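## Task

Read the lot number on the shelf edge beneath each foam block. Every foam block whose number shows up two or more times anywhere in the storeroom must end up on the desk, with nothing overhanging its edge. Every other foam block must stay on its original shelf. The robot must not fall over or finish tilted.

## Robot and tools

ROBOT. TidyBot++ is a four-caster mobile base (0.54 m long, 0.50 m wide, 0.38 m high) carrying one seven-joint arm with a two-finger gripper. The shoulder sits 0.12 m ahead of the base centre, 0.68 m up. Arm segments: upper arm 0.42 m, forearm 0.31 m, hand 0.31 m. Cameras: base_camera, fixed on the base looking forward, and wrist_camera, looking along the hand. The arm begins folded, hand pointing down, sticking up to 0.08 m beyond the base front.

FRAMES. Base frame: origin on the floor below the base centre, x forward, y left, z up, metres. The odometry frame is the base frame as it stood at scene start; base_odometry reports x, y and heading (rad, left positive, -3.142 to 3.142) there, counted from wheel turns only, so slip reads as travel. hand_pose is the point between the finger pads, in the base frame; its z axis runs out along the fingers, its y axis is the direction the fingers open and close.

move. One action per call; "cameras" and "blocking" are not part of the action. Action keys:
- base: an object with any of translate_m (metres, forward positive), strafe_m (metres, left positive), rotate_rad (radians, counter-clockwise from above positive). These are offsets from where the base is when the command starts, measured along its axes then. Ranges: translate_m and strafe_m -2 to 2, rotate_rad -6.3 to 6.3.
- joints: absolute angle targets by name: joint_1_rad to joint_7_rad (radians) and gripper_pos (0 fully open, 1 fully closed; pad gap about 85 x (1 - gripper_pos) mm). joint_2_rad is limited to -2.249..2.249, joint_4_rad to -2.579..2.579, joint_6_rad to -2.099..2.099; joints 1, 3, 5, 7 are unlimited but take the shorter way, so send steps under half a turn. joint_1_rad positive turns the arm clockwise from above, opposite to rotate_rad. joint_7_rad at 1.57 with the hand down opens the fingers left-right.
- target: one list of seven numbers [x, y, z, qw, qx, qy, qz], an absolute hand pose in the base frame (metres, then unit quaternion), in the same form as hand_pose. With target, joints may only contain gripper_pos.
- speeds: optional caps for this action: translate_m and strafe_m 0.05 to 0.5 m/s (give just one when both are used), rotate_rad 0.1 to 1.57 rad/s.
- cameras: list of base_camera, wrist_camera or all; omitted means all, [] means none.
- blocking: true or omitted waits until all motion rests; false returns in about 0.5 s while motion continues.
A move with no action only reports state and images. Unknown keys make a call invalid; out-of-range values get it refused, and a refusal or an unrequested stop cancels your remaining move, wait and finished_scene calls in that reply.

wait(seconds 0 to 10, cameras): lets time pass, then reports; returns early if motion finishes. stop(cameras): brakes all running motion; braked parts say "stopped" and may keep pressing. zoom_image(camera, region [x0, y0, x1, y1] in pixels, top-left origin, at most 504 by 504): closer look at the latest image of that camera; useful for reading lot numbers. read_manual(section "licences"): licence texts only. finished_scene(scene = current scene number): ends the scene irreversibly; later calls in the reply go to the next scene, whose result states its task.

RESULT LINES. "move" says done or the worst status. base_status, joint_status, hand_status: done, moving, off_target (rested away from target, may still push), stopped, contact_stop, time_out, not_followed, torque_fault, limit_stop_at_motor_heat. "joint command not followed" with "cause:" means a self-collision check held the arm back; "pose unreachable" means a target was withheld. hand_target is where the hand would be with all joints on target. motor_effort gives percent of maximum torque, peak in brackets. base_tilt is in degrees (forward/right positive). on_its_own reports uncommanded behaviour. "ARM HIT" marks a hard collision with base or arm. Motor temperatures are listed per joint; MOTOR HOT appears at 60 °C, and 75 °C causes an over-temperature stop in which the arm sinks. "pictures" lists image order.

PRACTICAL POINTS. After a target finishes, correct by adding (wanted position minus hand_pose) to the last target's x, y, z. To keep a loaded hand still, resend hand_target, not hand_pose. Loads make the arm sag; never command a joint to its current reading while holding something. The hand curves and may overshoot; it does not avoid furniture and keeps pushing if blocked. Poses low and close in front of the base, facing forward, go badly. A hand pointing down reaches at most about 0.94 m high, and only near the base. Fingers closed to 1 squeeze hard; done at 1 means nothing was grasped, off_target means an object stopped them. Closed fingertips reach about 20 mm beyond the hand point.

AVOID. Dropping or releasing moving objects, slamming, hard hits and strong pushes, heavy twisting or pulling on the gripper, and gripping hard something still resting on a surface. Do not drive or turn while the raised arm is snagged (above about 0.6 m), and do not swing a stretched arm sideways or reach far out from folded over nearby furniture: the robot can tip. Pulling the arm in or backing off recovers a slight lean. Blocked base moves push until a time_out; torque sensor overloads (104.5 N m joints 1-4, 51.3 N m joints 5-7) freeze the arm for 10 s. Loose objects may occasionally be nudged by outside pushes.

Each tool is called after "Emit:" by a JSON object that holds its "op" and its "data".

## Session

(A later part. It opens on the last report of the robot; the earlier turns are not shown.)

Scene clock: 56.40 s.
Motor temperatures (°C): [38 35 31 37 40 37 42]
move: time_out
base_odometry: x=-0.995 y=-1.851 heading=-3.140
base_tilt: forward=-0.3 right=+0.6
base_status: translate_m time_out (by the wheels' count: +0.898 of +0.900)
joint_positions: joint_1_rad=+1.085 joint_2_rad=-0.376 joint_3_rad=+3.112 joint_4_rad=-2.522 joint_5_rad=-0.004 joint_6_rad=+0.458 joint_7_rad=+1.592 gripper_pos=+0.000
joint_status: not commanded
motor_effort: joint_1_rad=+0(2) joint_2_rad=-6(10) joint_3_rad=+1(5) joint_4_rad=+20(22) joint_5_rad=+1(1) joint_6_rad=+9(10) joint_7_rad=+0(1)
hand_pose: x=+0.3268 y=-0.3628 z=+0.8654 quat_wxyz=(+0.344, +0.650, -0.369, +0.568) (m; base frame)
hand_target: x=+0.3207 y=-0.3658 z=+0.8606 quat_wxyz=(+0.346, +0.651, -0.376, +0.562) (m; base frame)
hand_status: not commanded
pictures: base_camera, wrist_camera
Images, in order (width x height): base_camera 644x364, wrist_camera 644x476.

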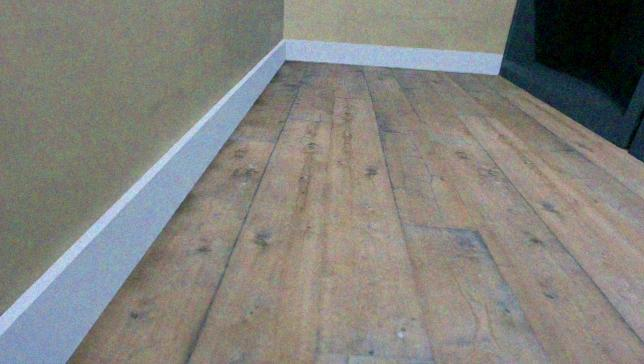

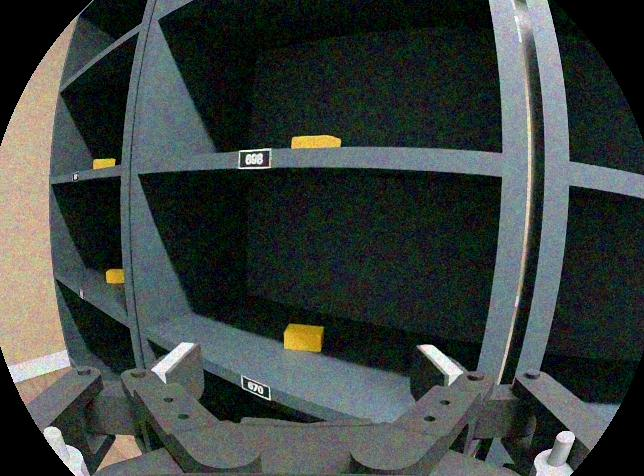

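Emit:
{"op": "zoom_image", "data": {"camera": "wrist_camera", "region": [225, 145, 285, 175]}}

Emit:
{"op": "move", "data": {"base": {"translate_m":0.75}}}

Emit:
{"op": "zoom_image", "data": {"camera": "wrist_camera", "region": [140, 100, 500, 460]}}

Scaled by 8.400.

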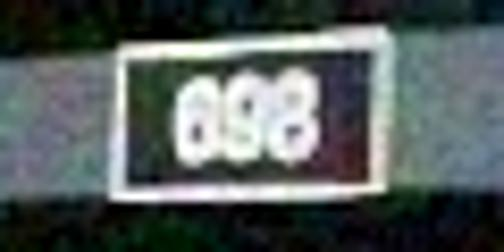

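Scene clock: 61.73 s.
Motor temperatures (°C): [38 35 31 37 40 37 42]
move: time_out
base_odometry: x=-1.743 y=-1.851 heading=-3.142
base_tilt: forward=-0.3 right=+0.6
base_status: translate_m time_out (by the wheels' count: +0.748 of +0.750)
joint_positions: joint_1_rad=+1.088 joint_2_rad=-0.378 joint_3_rad=+3.112 joint_4_rad=-2.522 joint_5_rad=-0.004 joint_6_rad=+0.458 joint_7_rad=+1.592 gripper_pos=+0.000
joint_status: not commanded
motor_effort: joint_1_rad=+0(3) joint_2_rad=-6(11) joint_3_rad=+1(3) joint_4_rad=+21(22) joint_5_rad=+1(2) joint_6_rad=+9(10) joint_7_rad=+0(1)
hand_pose: x=+0.3257 y=-0.3630 z=+0.8661 quat_wxyz=(+0.345, +0.649, -0.369, +0.568) (m; base frame)
hand_target: x=+0.3207 y=-0.3658 z=+0.8606 quat_wxyz=(+0.346, +0.651, -0.376, +0.562) (m; base frame)
hand_status: not commanded
pictures: base_camera, wrist_camera
Images, in order (width x height): base_camera 644x364, wrist_camera 644x476.

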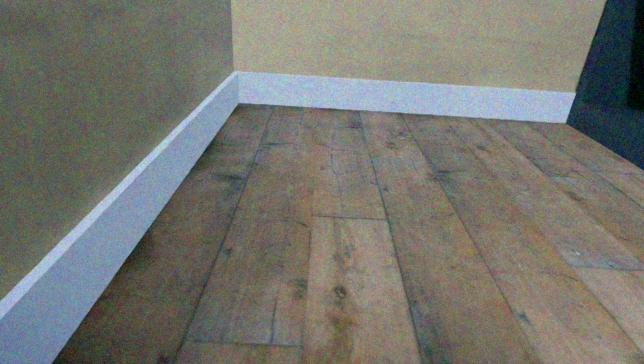

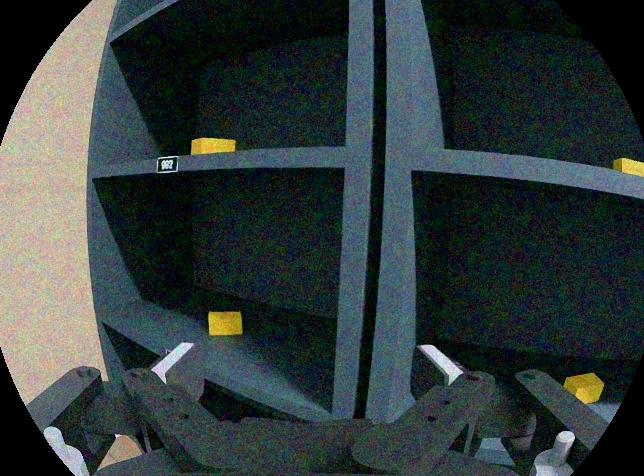

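Scaled by 1.400.

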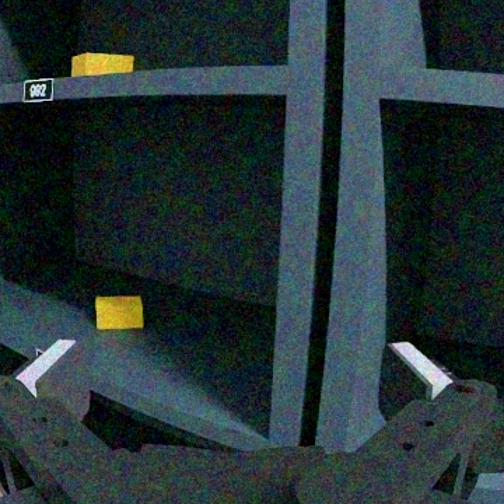

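Emit:
{"op": "zoom_image", "data": {"camera": "wrist_camera", "region": [140, 150, 200, 180]}}

Emit:
{"op": "move", "data": {"joints": {"joint_6_rad":0.1}, "base": {"translate_m":0.3}}}

Emit:
{"op": "zoom_image", "data": {"camera": "wrist_camera", "region": [100, 150, 340, 350]}}

Scaled by 8.400.

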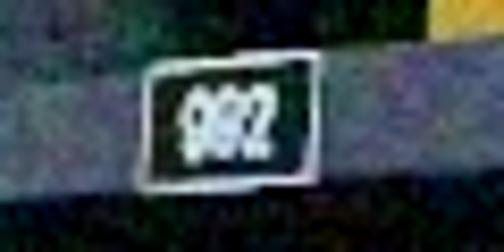

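Scene clock: 65.77 s.
Motor temperatures (°C): [38 35 31 37 40 37 42]
move: time_out
base_odometry: x=-2.041 y=-1.851 heading=+3.141
base_tilt: forward=-0.3 right=+0.6
base_status: translate_m time_out (by the wheels' count: +0.298 of +0.300)
joint_positions: joint_1_rad=+1.088 joint_2_rad=-0.378 joint_3_rad=+3.112 joint_4_rad=-2.524 joint_5_rad=-0.004 joint_6_rad=+0.133 joint_7_rad=+1.592 gripper_pos=+0.000
joint_status: all done
motor_effort: joint_1_rad=+0(1) joint_2_rad=-5(8) joint_3_rad=+1(2) joint_4_rad=+19(23) joint_5_rad=+1(1) joint_6_rad=+8(10) joint_7_rad=+0(1)
hand_pose: x=+0.3114 y=-0.3388 z=+0.7687 quat_wxyz=(+0.278, +0.734, -0.418, +0.457) (m; base frame)
hand_target: x=+0.3046 y=-0.3374 z=+0.7572 quat_wxyz=(+0.273, +0.740, -0.429, +0.441) (m; base frame)
hand_status: not commanded
pictures: base_camera, wrist_camera
Images, in order (width x height): base_camera 644x364, wrist_camera 644x476.

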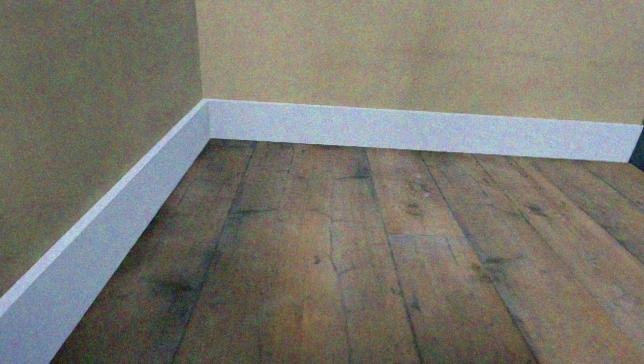

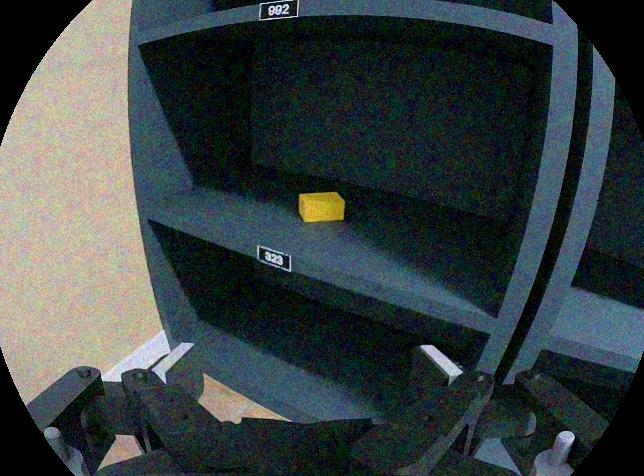

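Scaled by 2.100.

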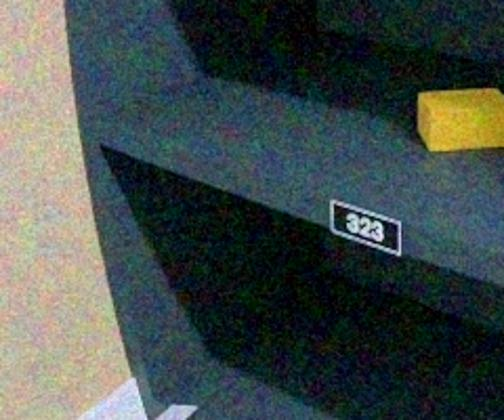

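Emit:
{"op": "move", "data": {"base": {"translate_m":-0.9}}}

Emit:
{"op": "zoom_image", "data": {"camera": "wrist_camera", "region": [180, 0, 440, 320]}}

Emit:
{"op": "move", "data": {"base": {"translate_m":-0.9}}}

Emit:
{"op": "zoom_image", "data": {"camera": "wrist_camera", "region": [180, 0, 440, 320]}}

Emit:
{"op": "move", "data": {"base": {"translate_m":-0.9}}}

Emit:
{"op": "zoom_image", "data": {"camera": "wrist_camera", "region": [180, 0, 440, 320]}}

Scene clock: 69.47 s.
Motor temperatures (°C): [38 35 31 37 40 37 42]
move: done
base_odometry: x=-1.141 y=-1.852 heading=+3.141
base_tilt: forward=-0.4 right=+0.6
base_status: done
joint_positions: joint_1_rad=+1.088 joint_2_rad=-0.378 joint_3_rad=+3.112 joint_4_rad=-2.524 joint_5_rad=-0.004 joint_6_rad=+0.133 joint_7_rad=+1.592 gripper_pos=+0.000
joint_status: not commanded
motor_effort: joint_1_rad=-1(1) joint_2_rad=-5(7) joint_3_rad=+1(2) joint_4_rad=+20(20) joint_5_rad=+1(1) joint_6_rad=+7(9) joint_7_rad=+0(1)
hand_pose: x=+0.3114 y=-0.3388 z=+0.7687 quat_wxyz=(+0.278, +0.734, -0.419, +0.457) (m; base frame)
hand_target: x=+0.3046 y=-0.3374 z=+0.7572 quat_wxyz=(+0.273, +0.740, -0.429, +0.441) (m; base frame)
hand_status: not commanded
pictures: base_camera, wrist_camera
Images, in order (width x height): base_camera 644x364, wrist_camera 644x476.

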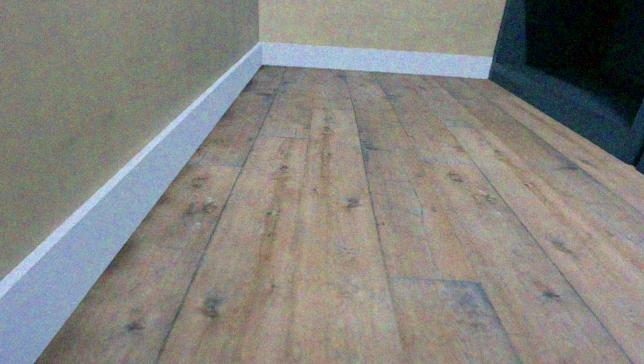

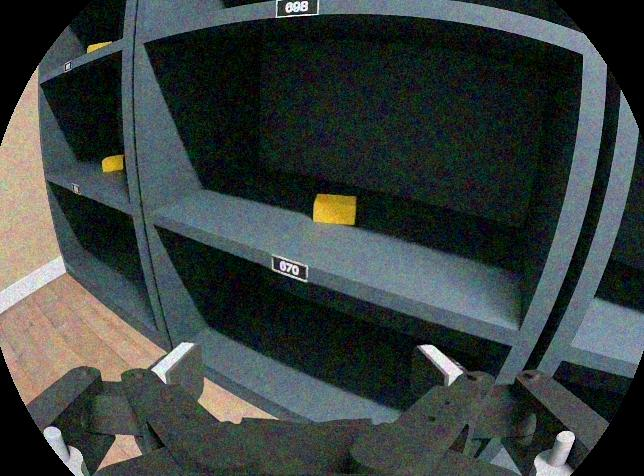

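Scaled by 1.575.

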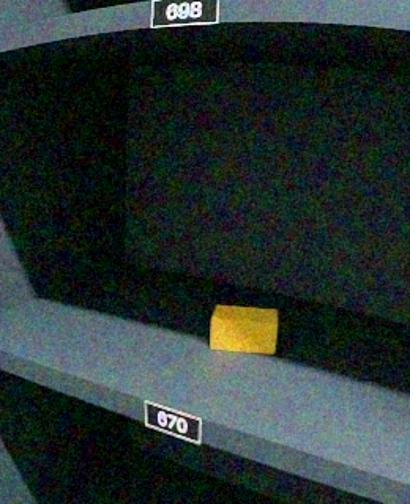

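Scene clock: 72.63 s.
Motor temperatures (°C): [38 35 31 37 40 37 42]
move: done
base_odometry: x=-0.241 y=-1.852 heading=-3.141
base_tilt: forward=-0.4 right=+0.6
base_status: done
joint_positions: joint_1_rad=+1.088 joint_2_rad=-0.378 joint_3_rad=+3.112 joint_4_rad=-2.524 joint_5_rad=-0.004 joint_6_rad=+0.133 joint_7_rad=+1.592 gripper_pos=+0.000
joint_status: not commanded
motor_effort: joint_1_rad=+0(1) joint_2_rad=-5(7) joint_3_rad=+1(2) joint_4_rad=+19(20) joint_5_rad=+1(1) joint_6_rad=+9(9) joint_7_rad=+0(1)
hand_pose: x=+0.3114 y=-0.3388 z=+0.7687 quat_wxyz=(+0.278, +0.734, -0.419, +0.457) (m; base frame)
hand_target: x=+0.3046 y=-0.3374 z=+0.7572 quat_wxyz=(+0.273, +0.740, -0.429, +0.441) (m; base frame)
hand_status: not commanded
pictures: base_camera, wrist_camera
Images, in order (width x height): base_camera 644x364, wrist_camera 644x476.

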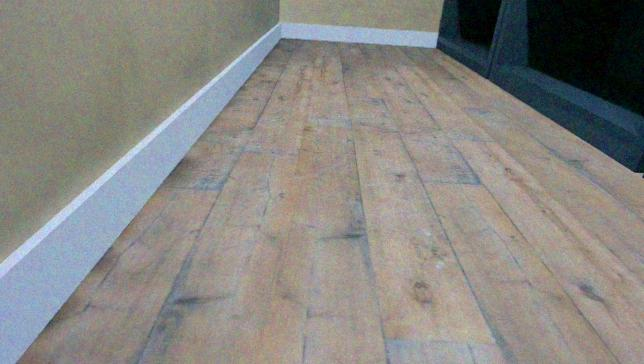

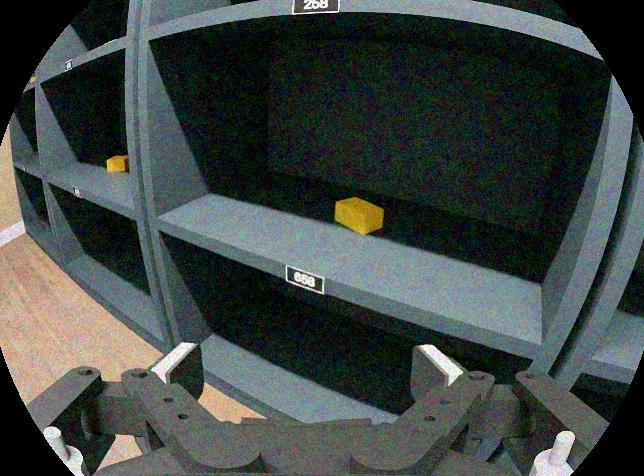

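Scaled by 1.575.

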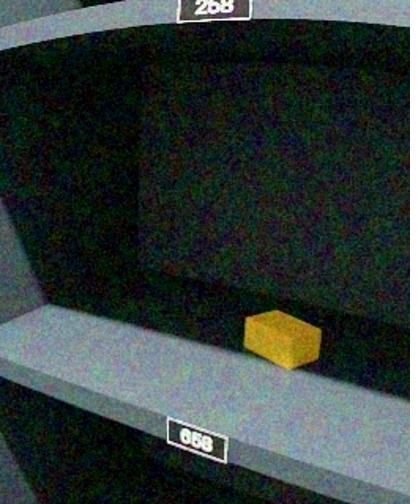

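Scene clock: 75.80 s.
Motor temperatures (°C): [38 35 31 37 40 37 42]
move: done
base_odometry: x=+0.659 y=-1.851 heading=-3.140
base_tilt: forward=-0.4 right=+0.6
base_status: done
joint_positions: joint_1_rad=+1.088 joint_2_rad=-0.378 joint_3_rad=+3.112 joint_4_rad=-2.524 joint_5_rad=-0.004 joint_6_rad=+0.133 joint_7_rad=+1.592 gripper_pos=+0.000
joint_status: not commanded
motor_effort: joint_1_rad=-1(1) joint_2_rad=-5(6) joint_3_rad=+1(2) joint_4_rad=+19(20) joint_5_rad=+1(1) joint_6_rad=+8(9) joint_7_rad=+0(1)
hand_pose: x=+0.3114 y=-0.3388 z=+0.7687 quat_wxyz=(+0.278, +0.734, -0.419, +0.457) (m; base frame)
hand_target: x=+0.3046 y=-0.3374 z=+0.7572 quat_wxyz=(+0.273, +0.740, -0.429, +0.441) (m; base frame)
hand_status: not commanded
pictures: base_camera, wrist_camera
Images, in order (width x height): base_camera 644x364, wrist_camera 644x476.

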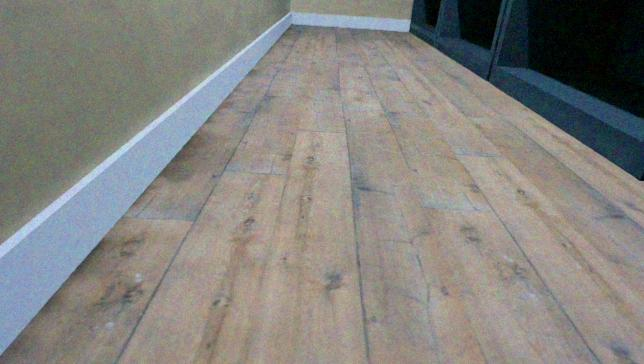

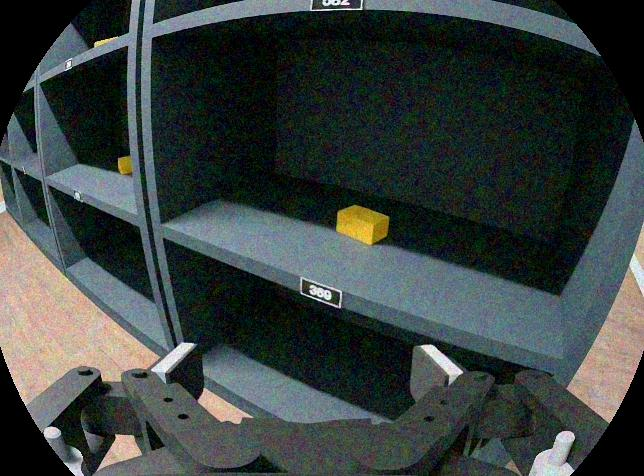

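Scaled by 1.575.

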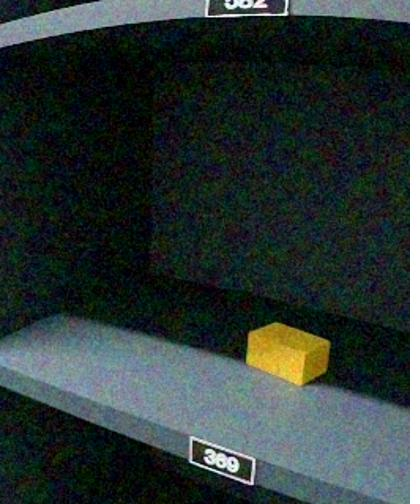

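Emit:
{"op": "move", "data": {"joints": {"joint_1_rad":0.0,"joint_2_rad":-0.82,"joint_4_rad":-2.12,"joint_6_rad":-0.28,"joint_3_rad":3.14,"joint_5_rad":0.0}, "base": {"strafe_m":-0.07}}}

Emit:
{"op": "move", "data": {"base": {"translate_m":1.98}, "cameras": []}}

Emit:
{"op": "move", "data": {"base": {"rotate_rad":-1.571}}}

Scene clock: 79.73 s.
Motor temperatures (°C): [38 35 31 37 40 37 42]
move: done
base_odometry: x=+0.659 y=-1.781 heading=-3.141
base_tilt: forward=-0.3 right=+0.6
base_status: done
joint_positions: joint_1_rad=+0.019 joint_2_rad=-0.803 joint_3_rad=+3.124 joint_4_rad=-2.134 joint_5_rad=-0.004 joint_6_rad=-0.230 joint_7_rad=+1.592 gripper_pos=+0.000
joint_status: all done
motor_effort: joint_1_rad=+0(2) joint_2_rad=+5(7) joint_3_rad=+1(2) joint_4_rad=+23(23) joint_5_rad=+1(2) joint_6_rad=+9(10) joint_7_rad=+0(1)
hand_pose: x=+0.4328 y=+0.0046 z=+1.0518 quat_wxyz=(+0.012, +0.703, +0.009, +0.711) (m; base frame)
hand_target: x=+0.4255 y=+0.0021 z=+1.0501 quat_wxyz=(+0.007, +0.710, +0.008, +0.704) (m; base frame)
hand_status: not commanded
pictures: base_camera, wrist_camera
Images, in order (width x height): base_camera 644x364, wrist_camera 644x476.

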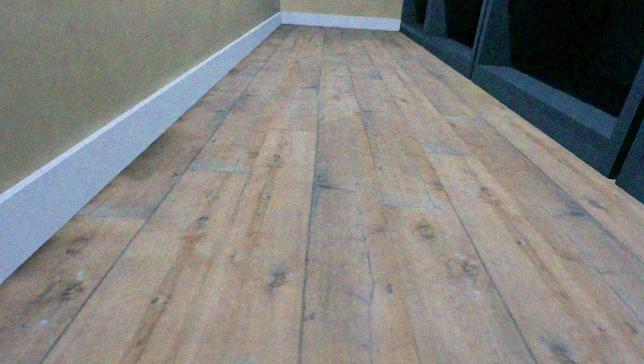

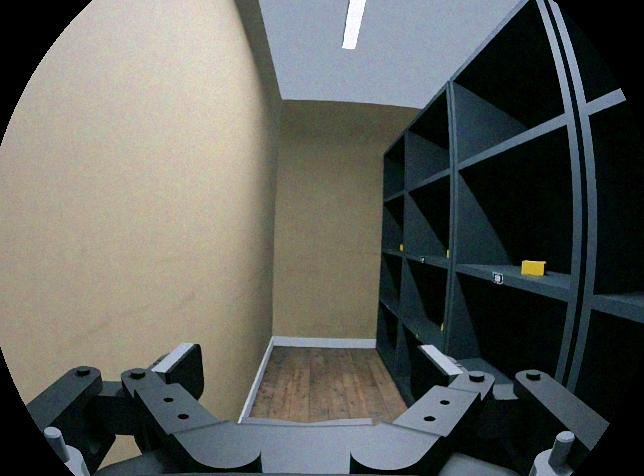

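Scene clock: 85.07 s.
Motor temperatures (°C): [38 35 31 37 40 37 42]
move: done
base_odometry: x=-1.321 y=-1.783 heading=-3.141
base_tilt: forward=-0.4 right=+0.6
base_status: done
joint_positions: joint_1_rad=+0.018 joint_2_rad=-0.811 joint_3_rad=+3.125 joint_4_rad=-2.133 joint_5_rad=-0.004 joint_6_rad=-0.234 joint_7_rad=+1.592 gripper_pos=+0.000
joint_status: not commanded
motor_effort: joint_1_rad=-1(1) joint_2_rad=+5(7) joint_3_rad=+1(2) joint_4_rad=+22(24) joint_5_rad=+1(1) joint_6_rad=+9(10) joint_7_rad=+0(1)
hand_pose: x=+0.4299 y=+0.0039 z=+1.0536 quat_wxyz=(+0.012, +0.702, +0.008, +0.712) (m; base frame)
hand_target: x=+0.4255 y=+0.0021 z=+1.0501 quat_wxyz=(+0.007, +0.710, +0.008, +0.704) (m; base frame)
hand_status: not commanded
pictures: none
No camera images: "cameras" was empty.

Scene clock: 87.47 s.
Motor temperatures (°C): [38 35 30 37 40 37 42]
move: done
base_odometry: x=-1.321 y=-1.783 heading=+1.572
base_tilt: forward=-0.3 right=+0.6
base_status: done
joint_positions: joint_1_rad=+0.009 joint_2_rad=-0.812 joint_3_rad=+3.147 joint_4_rad=-2.131 joint_5_rad=-0.004 joint_6_rad=-0.236 joint_7_rad=+1.592 gripper_pos=+0.000
joint_status: not commanded
motor_effort: joint_1_rad=-1(8) joint_2_rad=+5(9) joint_3_rad=+1(7) joint_4_rad=+22(24) joint_5_rad=+1(1) joint_6_rad=+9(10) joint_7_rad=+0(1)
hand_pose: x=+0.4295 y=-0.0035 z=+1.0544 quat_wxyz=(+0.009, +0.702, +0.001, +0.713) (m; base frame)
hand_target: x=+0.4255 y=+0.0021 z=+1.0501 quat_wxyz=(+0.007, +0.710, +0.008, +0.704) (m; base frame)
hand_status: not commanded
pictures: base_camera, wrist_camera
Images, in order (width x height): base_camera 644x364, wrist_camera 644x476.

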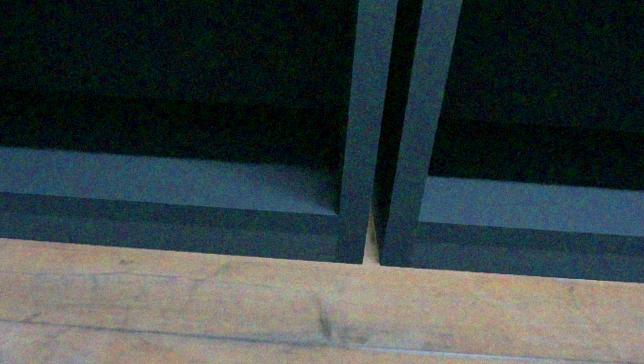

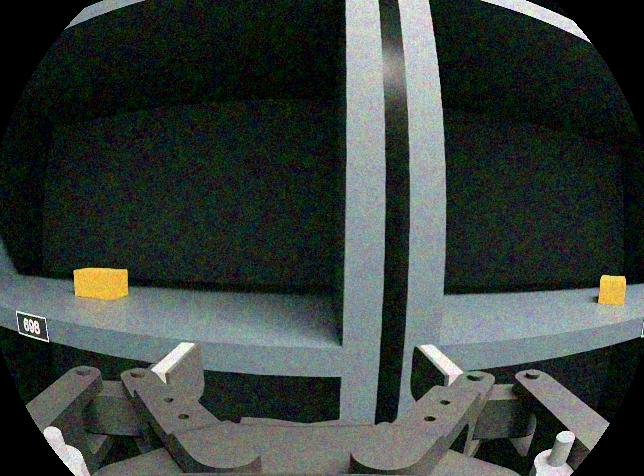

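Emit:
{"op": "move", "data": {"base": {"strafe_m":0.36}}}

Scene clock: 89.73 s.
Motor temperatures (°C): [38 35 30 37 40 37 42]
move: done
base_odometry: x=-1.681 y=-1.783 heading=+1.571
base_tilt: forward=-0.3 right=+0.6
base_status: done
joint_positions: joint_1_rad=+0.008 joint_2_rad=-0.812 joint_3_rad=+3.143 joint_4_rad=-2.131 joint_5_rad=-0.004 joint_6_rad=-0.236 joint_7_rad=+1.592 gripper_pos=+0.000
joint_status: not commanded
motor_effort: joint_1_rad=+0(1) joint_2_rad=+4(6) joint_3_rad=+1(3) joint_4_rad=+22(23) joint_5_rad=+0(1) joint_6_rad=+9(10) joint_7_rad=+0(1)
hand_pose: x=+0.4295 y=-0.0018 z=+1.0544 quat_wxyz=(+0.009, +0.702, +0.002, +0.713) (m; base frame)
hand_target: x=+0.4255 y=+0.0021 z=+1.0501 quat_wxyz=(+0.007, +0.710, +0.008, +0.704) (m; base frame)
hand_status: not commanded
pictures: base_camera, wrist_camera
Images, in order (width x height): base_camera 644x364, wrist_camera 644x476.

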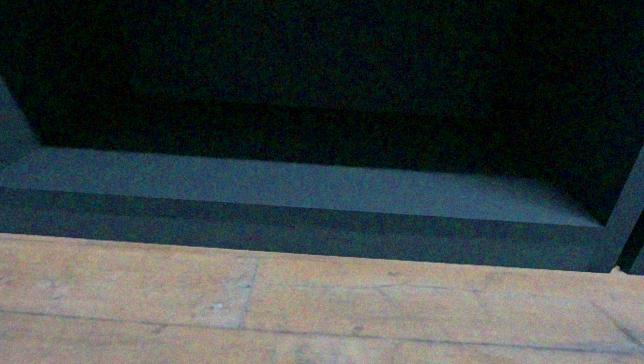

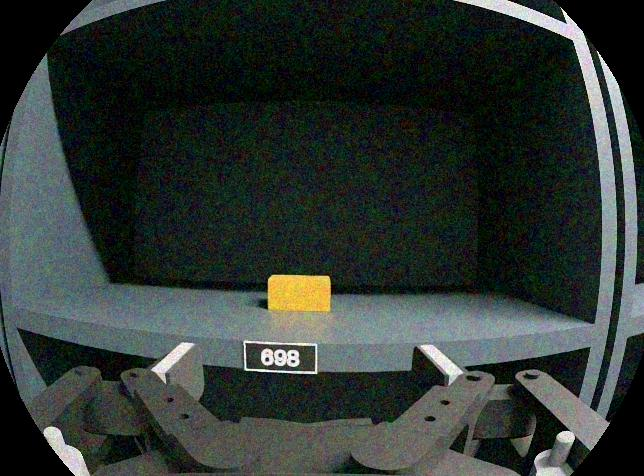

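Emit:
{"op": "move", "data": {"target": [0.44, 0.0, 1.22, 0, 0.887, 0, 0.462]}}

Emit:
{"op": "zoom_image", "data": {"camera": "wrist_camera", "region": [200, 100, 440, 300]}}

Scene clock: 94.30 s.
Motor temperatures (°C): [38 35 30 37 40 37 42]
move: done
base_odometry: x=-1.681 y=-1.783 heading=+1.571
base_tilt: forward=-0.3 right=+0.6
base_status: not commanded
joint_positions: joint_1_rad=-0.002 joint_2_rad=-0.106 joint_3_rad=+3.147 joint_4_rad=-0.436 joint_5_rad=-0.004 joint_6_rad=-1.801 joint_7_rad=+1.592 gripper_pos=+0.000
joint_status: not commanded
motor_effort: joint_1_rad=+0(1) joint_2_rad=-6(7) joint_3_rad=+0(1) joint_4_rad=+10(23) joint_5_rad=+1(1) joint_6_rad=+8(10) joint_7_rad=+0(1)
hand_pose: x=+0.4399 y=+0.0015 z=+1.2326 quat_wxyz=(+0.004, +0.875, +0.009, +0.485) (m; base frame)
hand_target: x=+0.4400 y=+0.0000 z=+1.2200 quat_wxyz=(+0.000, +0.887, +0.000, +0.462) (m; base frame)
hand_status: done (0.013 m and 3.2 deg from the pose sent, 0.166 m and 35.9 deg at the start)
pictures: base_camera, wrist_camera
Images, in order (width x height): base_camera 644x364, wrist_camera 644x476.

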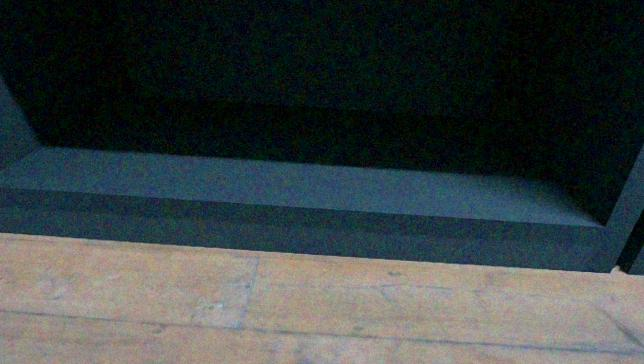

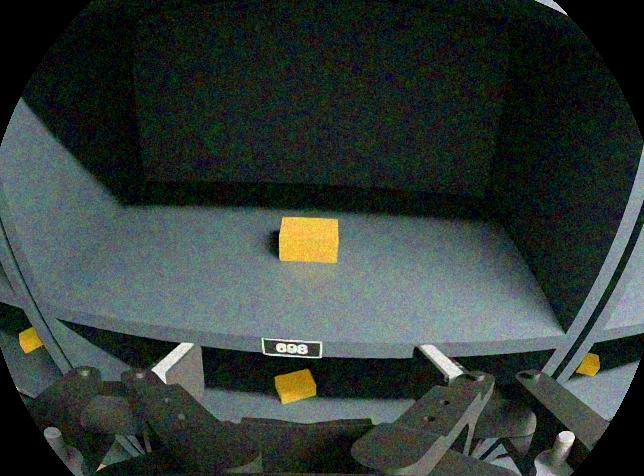

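Scaled by 2.100.

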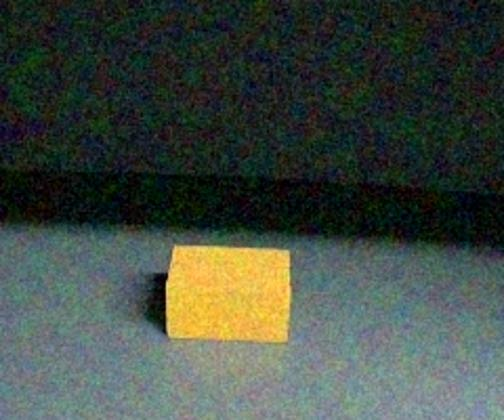

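Emit:
{"op": "move", "data": {"joints": {"joint_1_rad":0.0,"joint_2_rad":-0.8,"joint_3_rad":3.14,"joint_4_rad":-2.13,"joint_5_rad":-1.23,"joint_6_rad":-1.66,"joint_7_rad":2.86}}}

Emit:
{"op": "move", "data": {"base": {"translate_m":0.245,"strafe_m":-0.27}}}

Emit:
{"op": "move", "data": {"joints": {"joint_2_rad":0.564,"joint_4_rad":-0.463,"joint_5_rad":-1.269,"joint_6_rad":-1.749}}}

Scene clock: 99.83 s.
Motor temperatures (°C): [38 35 30 37 40 37 42]
move: done
base_odometry: x=-1.681 y=-1.783 heading=+1.571
base_tilt: forward=-0.3 right=+0.6
base_status: not commanded
joint_positions: joint_1_rad=-0.002 joint_2_rad=-0.780 joint_3_rad=+3.147 joint_4_rad=-2.101 joint_5_rad=-1.165 joint_6_rad=-1.713 joint_7_rad=+2.815 gripper_pos=+0.000
joint_status: all done
motor_effort: joint_1_rad=+0(2) joint_2_rad=+10(11) joint_3_rad=+5(5) joint_4_rad=+16(18) joint_5_rad=-7(8) joint_6_rad=+2(8) joint_7_rad=+0(1)
hand_pose: x=+0.1156 y=+0.2834 z=+0.9313 quat_wxyz=(-0.413, +0.615, +0.572, +0.352) (m; base frame)
hand_target: x=+0.1198 y=+0.2936 z=+0.9426 quat_wxyz=(-0.418, +0.594, +0.566, +0.391) (m; base frame)
hand_status: not commanded
pictures: base_camera, wrist_camera
Images, in order (width x height): base_camera 644x364, wrist_camera 644x476.

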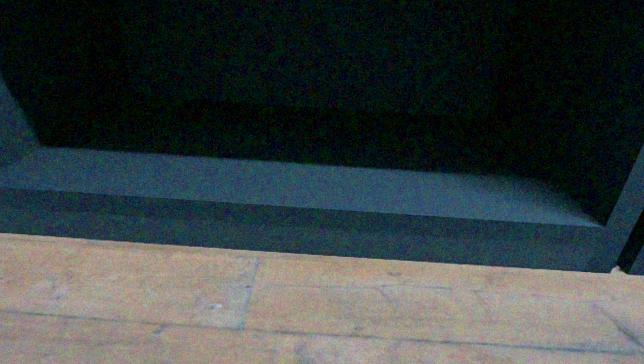

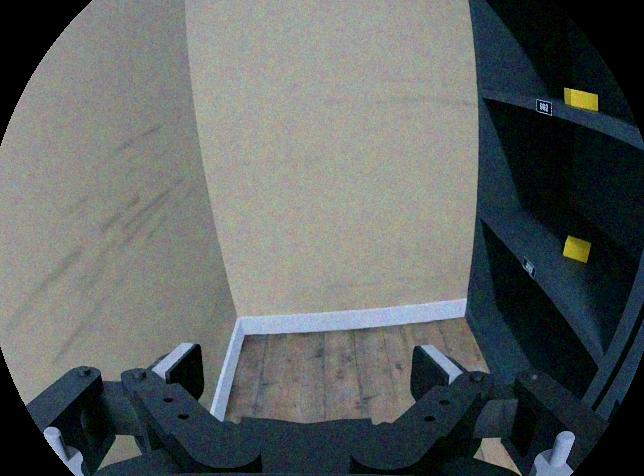

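Scene clock: 101.70 s.
Motor temperatures (°C): [38 35 30 37 40 37 42]
move: done
base_odometry: x=-1.411 y=-1.538 heading=+1.572
base_tilt: forward=-0.4 right=+0.6
base_status: done
joint_positions: joint_1_rad=-0.002 joint_2_rad=-0.788 joint_3_rad=+3.147 joint_4_rad=-2.101 joint_5_rad=-1.169 joint_6_rad=-1.707 joint_7_rad=+2.817 gripper_pos=+0.000
joint_status: not commanded
motor_effort: joint_1_rad=-1(1) joint_2_rad=+10(12) joint_3_rad=+4(6) joint_4_rad=+16(17) joint_5_rad=-7(8) joint_6_rad=+2(3) joint_7_rad=+0(1)
hand_pose: x=+0.1149 y=+0.2841 z=+0.9326 quat_wxyz=(-0.411, +0.613, +0.572, +0.358) (m; base frame)
hand_target: x=+0.1198 y=+0.2936 z=+0.9426 quat_wxyz=(-0.418, +0.594, +0.566, +0.391) (m; base frame)
hand_status: not commanded
pictures: base_camera, wrist_camera
Images, in order (width x height): base_camera 644x364, wrist_camera 644x476.

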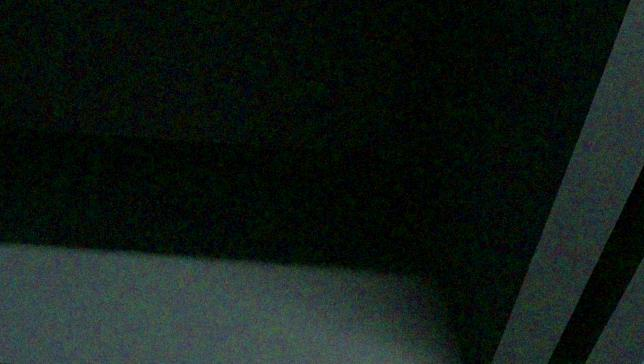

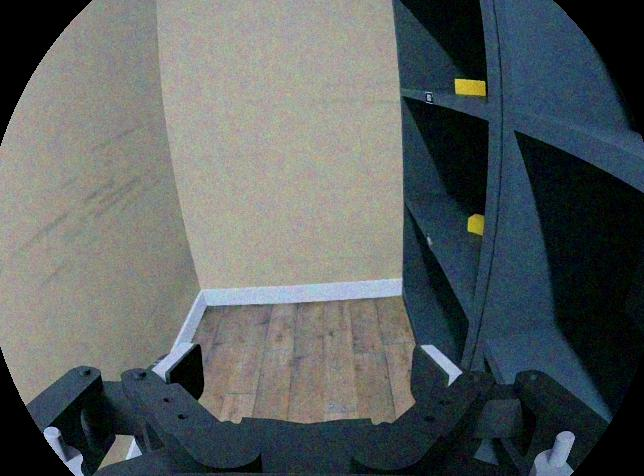

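Scene clock: 104.57 s.
Motor temperatures (°C): [38 35 30 37 40 37 42]
move: done
base_odometry: x=-1.411 y=-1.538 heading=+1.572
base_tilt: forward=-0.3 right=+0.6
base_status: not commanded
joint_positions: joint_1_rad=-0.002 joint_2_rad=+0.540 joint_3_rad=+3.147 joint_4_rad=-0.482 joint_5_rad=-1.205 joint_6_rad=-1.707 joint_7_rad=+2.817 gripper_pos=+0.000
joint_status: all done
motor_effort: joint_1_rad=+0(1) joint_2_rad=-33(35) joint_3_rad=-3(5) joint_4_rad=+14(18) joint_5_rad=-6(8) joint_6_rad=+4(5) joint_7_rad=+0(1)
hand_pose: x=+0.6253 y=+0.2891 z=+1.0902 quat_wxyz=(-0.334, +0.545, +0.625, +0.448) (m; base frame)
hand_target: x=+0.6123 y=+0.2939 z=+1.0941 quat_wxyz=(-0.356, +0.507, +0.643, +0.450) (m; base frame)
hand_status: not commanded
pictures: base_camera, wrist_camera
Images, in order (width x height): base_camera 644x364, wrist_camera 644x476.

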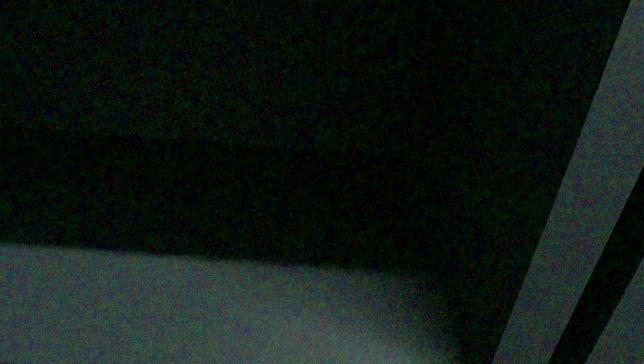

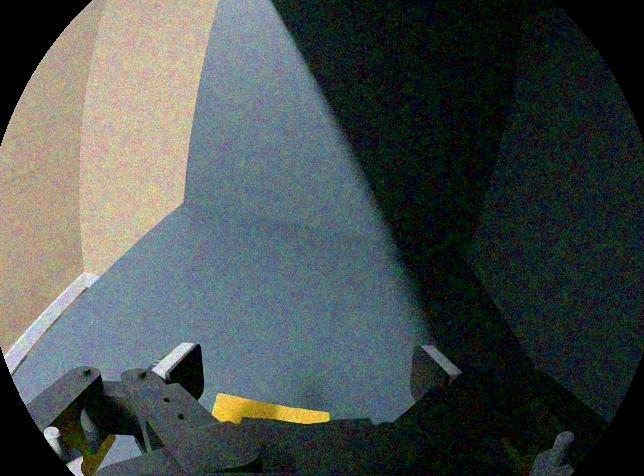

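Emit:
{"op": "move", "data": {"joints": {"joint_2_rad":0.402,"joint_4_rad":-0.836,"joint_5_rad":-1.25,"joint_6_rad":-1.683}, "cameras": ["wrist_camera"]}}

Emit:
{"op": "move", "data": {"joints": {"joint_2_rad":0.385,"joint_4_rad":-0.94,"joint_5_rad":-1.24,"joint_6_rad":-1.655}, "cameras": ["wrist_camera"]}}

Scene clock: 106.63 s.
Motor temperatures (°C): [38 35 30 37 40 37 42]
move: done
base_odometry: x=-1.411 y=-1.538 heading=+1.572
base_tilt: forward=-0.3 right=+0.6
base_status: not commanded
joint_positions: joint_1_rad=-0.002 joint_2_rad=+0.404 joint_3_rad=+3.147 joint_4_rad=-0.806 joint_5_rad=-1.205 joint_6_rad=-1.707 joint_7_rad=+2.817 gripper_pos=+0.000
joint_status: all done
motor_effort: joint_1_rad=-1(1) joint_2_rad=-29(34) joint_3_rad=-2(3) joint_4_rad=+16(17) joint_5_rad=-7(8) joint_6_rad=+3(5) joint_7_rad=+0(1)
hand_pose: x=+0.5785 y=+0.2887 z=+1.0613 quat_wxyz=(-0.391, +0.585, +0.591, +0.395) (m; base frame)
hand_target: x=+0.5791 y=+0.2951 z=+1.0687 quat_wxyz=(-0.403, +0.566, +0.588, +0.414) (m; base frame)
hand_status: not commanded
pictures: wrist_camera
Images, in order (width x height): wrist_camera 644x476.

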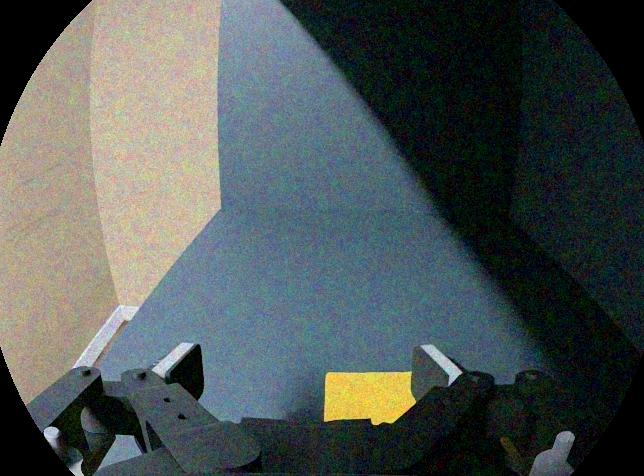

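Scene clock: 107.57 s.
Motor temperatures (°C): [38 35 30 37 40 37 42]
move: off_target
base_odometry: x=-1.411 y=-1.538 heading=+1.572
base_tilt: forward=-0.3 right=+0.6
base_status: not commanded
joint_positions: joint_1_rad=-0.002 joint_2_rad=+0.376 joint_3_rad=+3.147 joint_4_rad=-0.898 joint_5_rad=-1.212 joint_6_rad=-1.683 joint_7_rad=+2.822 gripper_pos=+0.000
joint_status: joint_4_rad off_target (ended at -0.898, target -0.940); the others done
motor_effort: joint_1_rad=-2(4) joint_2_rad=-27(30) joint_3_rad=-2(3) joint_4_rad=+14(16) joint_5_rad=-5(7) joint_6_rad=+0(3) joint_7_rad=-1(2)
hand_pose: x=+0.5732 y=+0.2900 z=+1.0508 quat_wxyz=(-0.407, +0.597, +0.573, +0.388) (m; base frame)
hand_target: x=+0.5805 y=+0.2950 z=+1.0447 quat_wxyz=(-0.419, +0.591, +0.564, +0.397) (m; base frame)
hand_status: not commanded
pictures: wrist_camera
Images, in order (width x height): wrist_camera 644x476.

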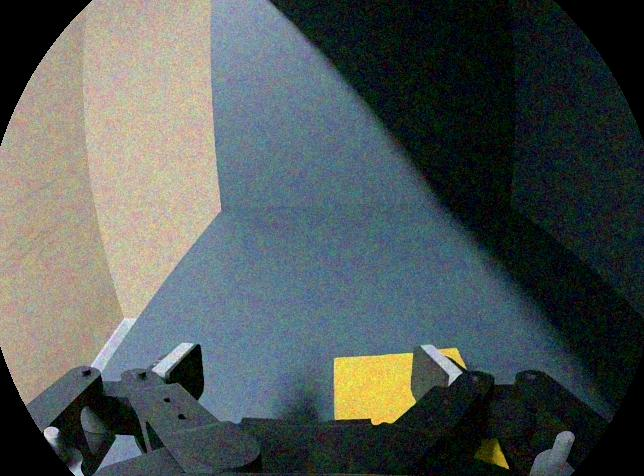

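Emit:
{"op": "move", "data": {"joints": {"joint_2_rad":0.40,"joint_4_rad":-0.76}, "cameras": []}}

Emit:
{"op": "move", "data": {"joints": {"joint_2_rad":0.545,"joint_4_rad":-0.54,"joint_5_rad":-1.26,"joint_6_rad":-1.69}, "cameras": ["wrist_camera"]}}

Emit:
{"op": "move", "data": {"joints": {"joint_2_rad":0.50,"joint_4_rad":-0.70,"joint_5_rad":-1.26,"joint_6_rad":-1.66}, "cameras": ["wrist_camera"]}}

Scene clock: 109.07 s.
Motor temperatures (°C): [38 35 30 37 40 37 42]
move: done
base_odometry: x=-1.411 y=-1.538 heading=+1.572
base_tilt: forward=-0.3 right=+0.6
base_status: not commanded
joint_positions: joint_1_rad=-0.002 joint_2_rad=+0.379 joint_3_rad=+3.147 joint_4_rad=-0.774 joint_5_rad=-1.212 joint_6_rad=-1.683 joint_7_rad=+2.822 gripper_pos=+0.000
joint_status: all done
motor_effort: joint_1_rad=+0(1) joint_2_rad=-29(31) joint_3_rad=-2(2) joint_4_rad=+16(17) joint_5_rad=-7(8) joint_6_rad=+3(4) joint_7_rad=+0(1)
hand_pose: x=+0.5751 y=+0.2901 z=+1.0864 quat_wxyz=(-0.371, +0.572, +0.596, +0.423) (m; base frame)
hand_target: x=+0.5867 y=+0.2949 z=+1.0926 quat_wxyz=(-0.371, +0.556, +0.597, +0.444) (m; base frame)
hand_status: not commanded
pictures: none
No camera images: "cameras" was empty.

Scene clock: 110.57 s.
Motor temperatures (°C): [38 35 30 37 40 37 42]
move: done
base_odometry: x=-1.411 y=-1.538 heading=+1.572
base_tilt: forward=-0.3 right=+0.6
base_status: not commanded
joint_positions: joint_1_rad=-0.002 joint_2_rad=+0.523 joint_3_rad=+3.147 joint_4_rad=-0.558 joint_5_rad=-1.212 joint_6_rad=-1.683 joint_7_rad=+2.822 gripper_pos=+0.000
joint_status: all done
motor_effort: joint_1_rad=+0(1) joint_2_rad=-33(35) joint_3_rad=-3(3) joint_4_rad=+15(17) joint_5_rad=-7(8) joint_6_rad=+4(5) joint_7_rad=+0(1)
hand_pose: x=+0.6276 y=+0.2903 z=+1.0816 quat_wxyz=(-0.349, +0.557, +0.610, +0.443) (m; base frame)
hand_target: x=+0.6259 y=+0.2957 z=+1.0881 quat_wxyz=(-0.362, +0.529, +0.618, +0.456) (m; base frame)
hand_status: not commanded
pictures: wrist_camera
Images, in order (width x height): wrist_camera 644x476.

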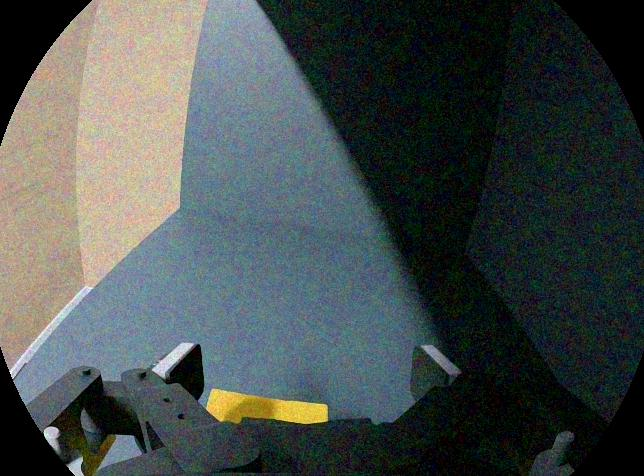

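Scene clock: 111.63 s.
Motor temperatures (°C): [38 35 30 37 40 37 42]
move: done
base_odometry: x=-1.411 y=-1.538 heading=+1.572
base_tilt: forward=-0.3 right=+0.6
base_status: not commanded
joint_positions: joint_1_rad=-0.002 joint_2_rad=+0.505 joint_3_rad=+3.147 joint_4_rad=-0.673 joint_5_rad=-1.212 joint_6_rad=-1.683 joint_7_rad=+2.822 gripper_pos=+0.000
joint_status: all done
motor_effort: joint_1_rad=-1(1) joint_2_rad=-33(34) joint_3_rad=-3(3) joint_4_rad=+16(17) joint_5_rad=-7(8) joint_6_rad=+3(5) joint_7_rad=+0(1)
hand_pose: x=+0.6230 y=+0.2902 z=+1.0564 quat_wxyz=(-0.378, +0.578, +0.592, +0.416) (m; base frame)
hand_target: x=+0.6217 y=+0.2967 z=+1.0671 quat_wxyz=(-0.391, +0.558, +0.588, +0.435) (m; base frame)
hand_status: not commanded
pictures: wrist_camera
Images, in order (width x height): wrist_camera 644x476.

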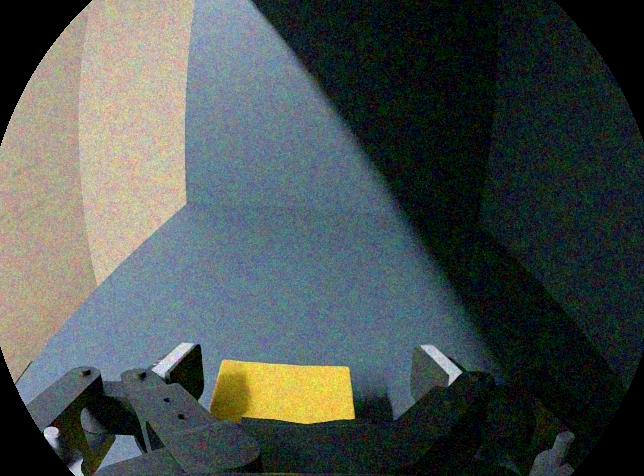

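Emit:
{"op": "move", "data": {"joints": {"joint_2_rad":0.483,"joint_4_rad":-0.79}, "cameras": ["wrist_camera"]}}

Scene clock: 112.67 s.
Motor temperatures (°C): [38 35 30 37 40 37 42]
move: done
base_odometry: x=-1.411 y=-1.538 heading=+1.572
base_tilt: forward=-0.3 right=+0.6
base_status: not commanded
joint_positions: joint_1_rad=-0.002 joint_2_rad=+0.486 joint_3_rad=+3.147 joint_4_rad=-0.763 joint_5_rad=-1.212 joint_6_rad=-1.683 joint_7_rad=+2.822 gripper_pos=+0.000
joint_status: all done
motor_effort: joint_1_rad=+0(1) joint_2_rad=-32(34) joint_3_rad=-3(3) joint_4_rad=+15(17) joint_5_rad=-7(8) joint_6_rad=+3(3) joint_7_rad=+0(1)
hand_pose: x=+0.6158 y=+0.2902 z=+1.0390 quat_wxyz=(-0.399, +0.592, +0.578, +0.395) (m; base frame)
hand_target: x=+0.6157 y=+0.2967 z=+1.0484 quat_wxyz=(-0.412, +0.574, +0.574, +0.415) (m; base frame)
hand_status: not commanded
pictures: wrist_camera
Images, in order (width x height): wrist_camera 644x476.

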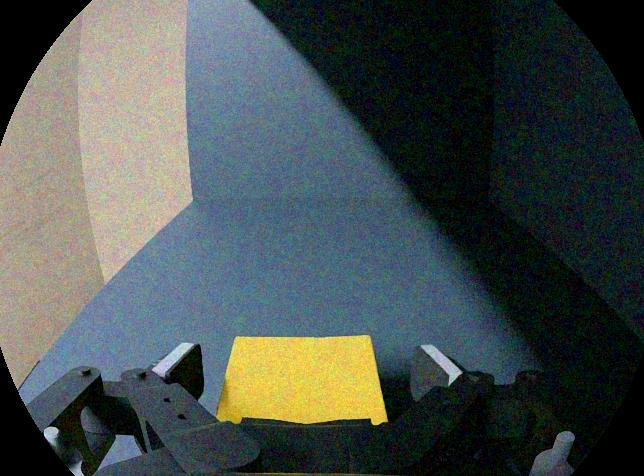

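Nicely straddled. Lower a bit then grip.

Emit:
{"op": "move", "data": {"joints": {"joint_2_rad":0.476,"joint_4_rad":-0.84}, "cameras": []}}

Emit:
{"op": "move", "data": {"joints": {"gripper_pos":0.55}, "cameras": ["wrist_camera"]}}

Scene clock: 113.77 s.
Motor temperatures (°C): [38 35 30 37 40 37 42]
move: done
base_odometry: x=-1.411 y=-1.538 heading=+1.572
base_tilt: forward=-0.3 right=+0.6
base_status: not commanded
joint_positions: joint_1_rad=-0.001 joint_2_rad=+0.470 joint_3_rad=+3.147 joint_4_rad=-0.808 joint_5_rad=-1.217 joint_6_rad=-1.679 joint_7_rad=+2.823 gripper_pos=+0.000
joint_status: all done
motor_effort: joint_1_rad=-1(3) joint_2_rad=-31(33) joint_3_rad=-3(4) joint_4_rad=+15(17) joint_5_rad=-7(7) joint_6_rad=+2(3) joint_7_rad=+0(1)
hand_pose: x=+0.6102 y=+0.2907 z=+1.0351 quat_wxyz=(-0.408, +0.597, +0.570, +0.390) (m; base frame)
hand_target: x=+0.6126 y=+0.2968 z=+1.0368 quat_wxyz=(-0.424, +0.583, +0.565, +0.402) (m; base frame)
hand_status: not commanded
pictures: none
No camera images: "cameras" was empty.

Scene clock: 114.60 s.
Motor temperatures (°C): [38 35 30 37 40 37 42]
move: off_target
base_odometry: x=-1.411 y=-1.538 heading=+1.572
base_tilt: forward=-0.3 right=+0.6
base_status: not commanded
joint_positions: joint_1_rad=-0.001 joint_2_rad=+0.465 joint_3_rad=+3.147 joint_4_rad=-0.810 joint_5_rad=-1.219 joint_6_rad=-1.679 joint_7_rad=+2.823 gripper_pos=+0.402
joint_status: gripper_pos off_target (ended at +0.402, target +0.550)
motor_effort: joint_1_rad=-1(3) joint_2_rad=-31(32) joint_3_rad=-3(3) joint_4_rad=+15(16) joint_5_rad=-6(8) joint_6_rad=+1(3) joint_7_rad=+0(1)
hand_pose: x=+0.6082 y=+0.2909 z=+1.0374 quat_wxyz=(-0.408, +0.596, +0.571, +0.391) (m; base frame)
hand_target: x=+0.6126 y=+0.2968 z=+1.0368 quat_wxyz=(-0.424, +0.583, +0.565, +0.402) (m; base frame)
hand_status: not commanded
pictures: wrist_camera
Images, in order (width x height): wrist_camera 644x476.

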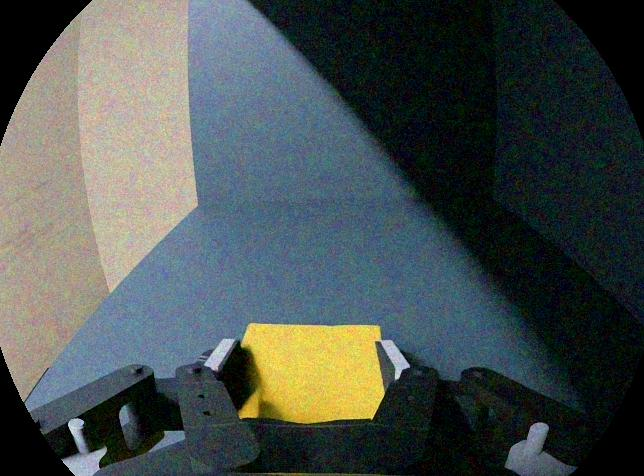

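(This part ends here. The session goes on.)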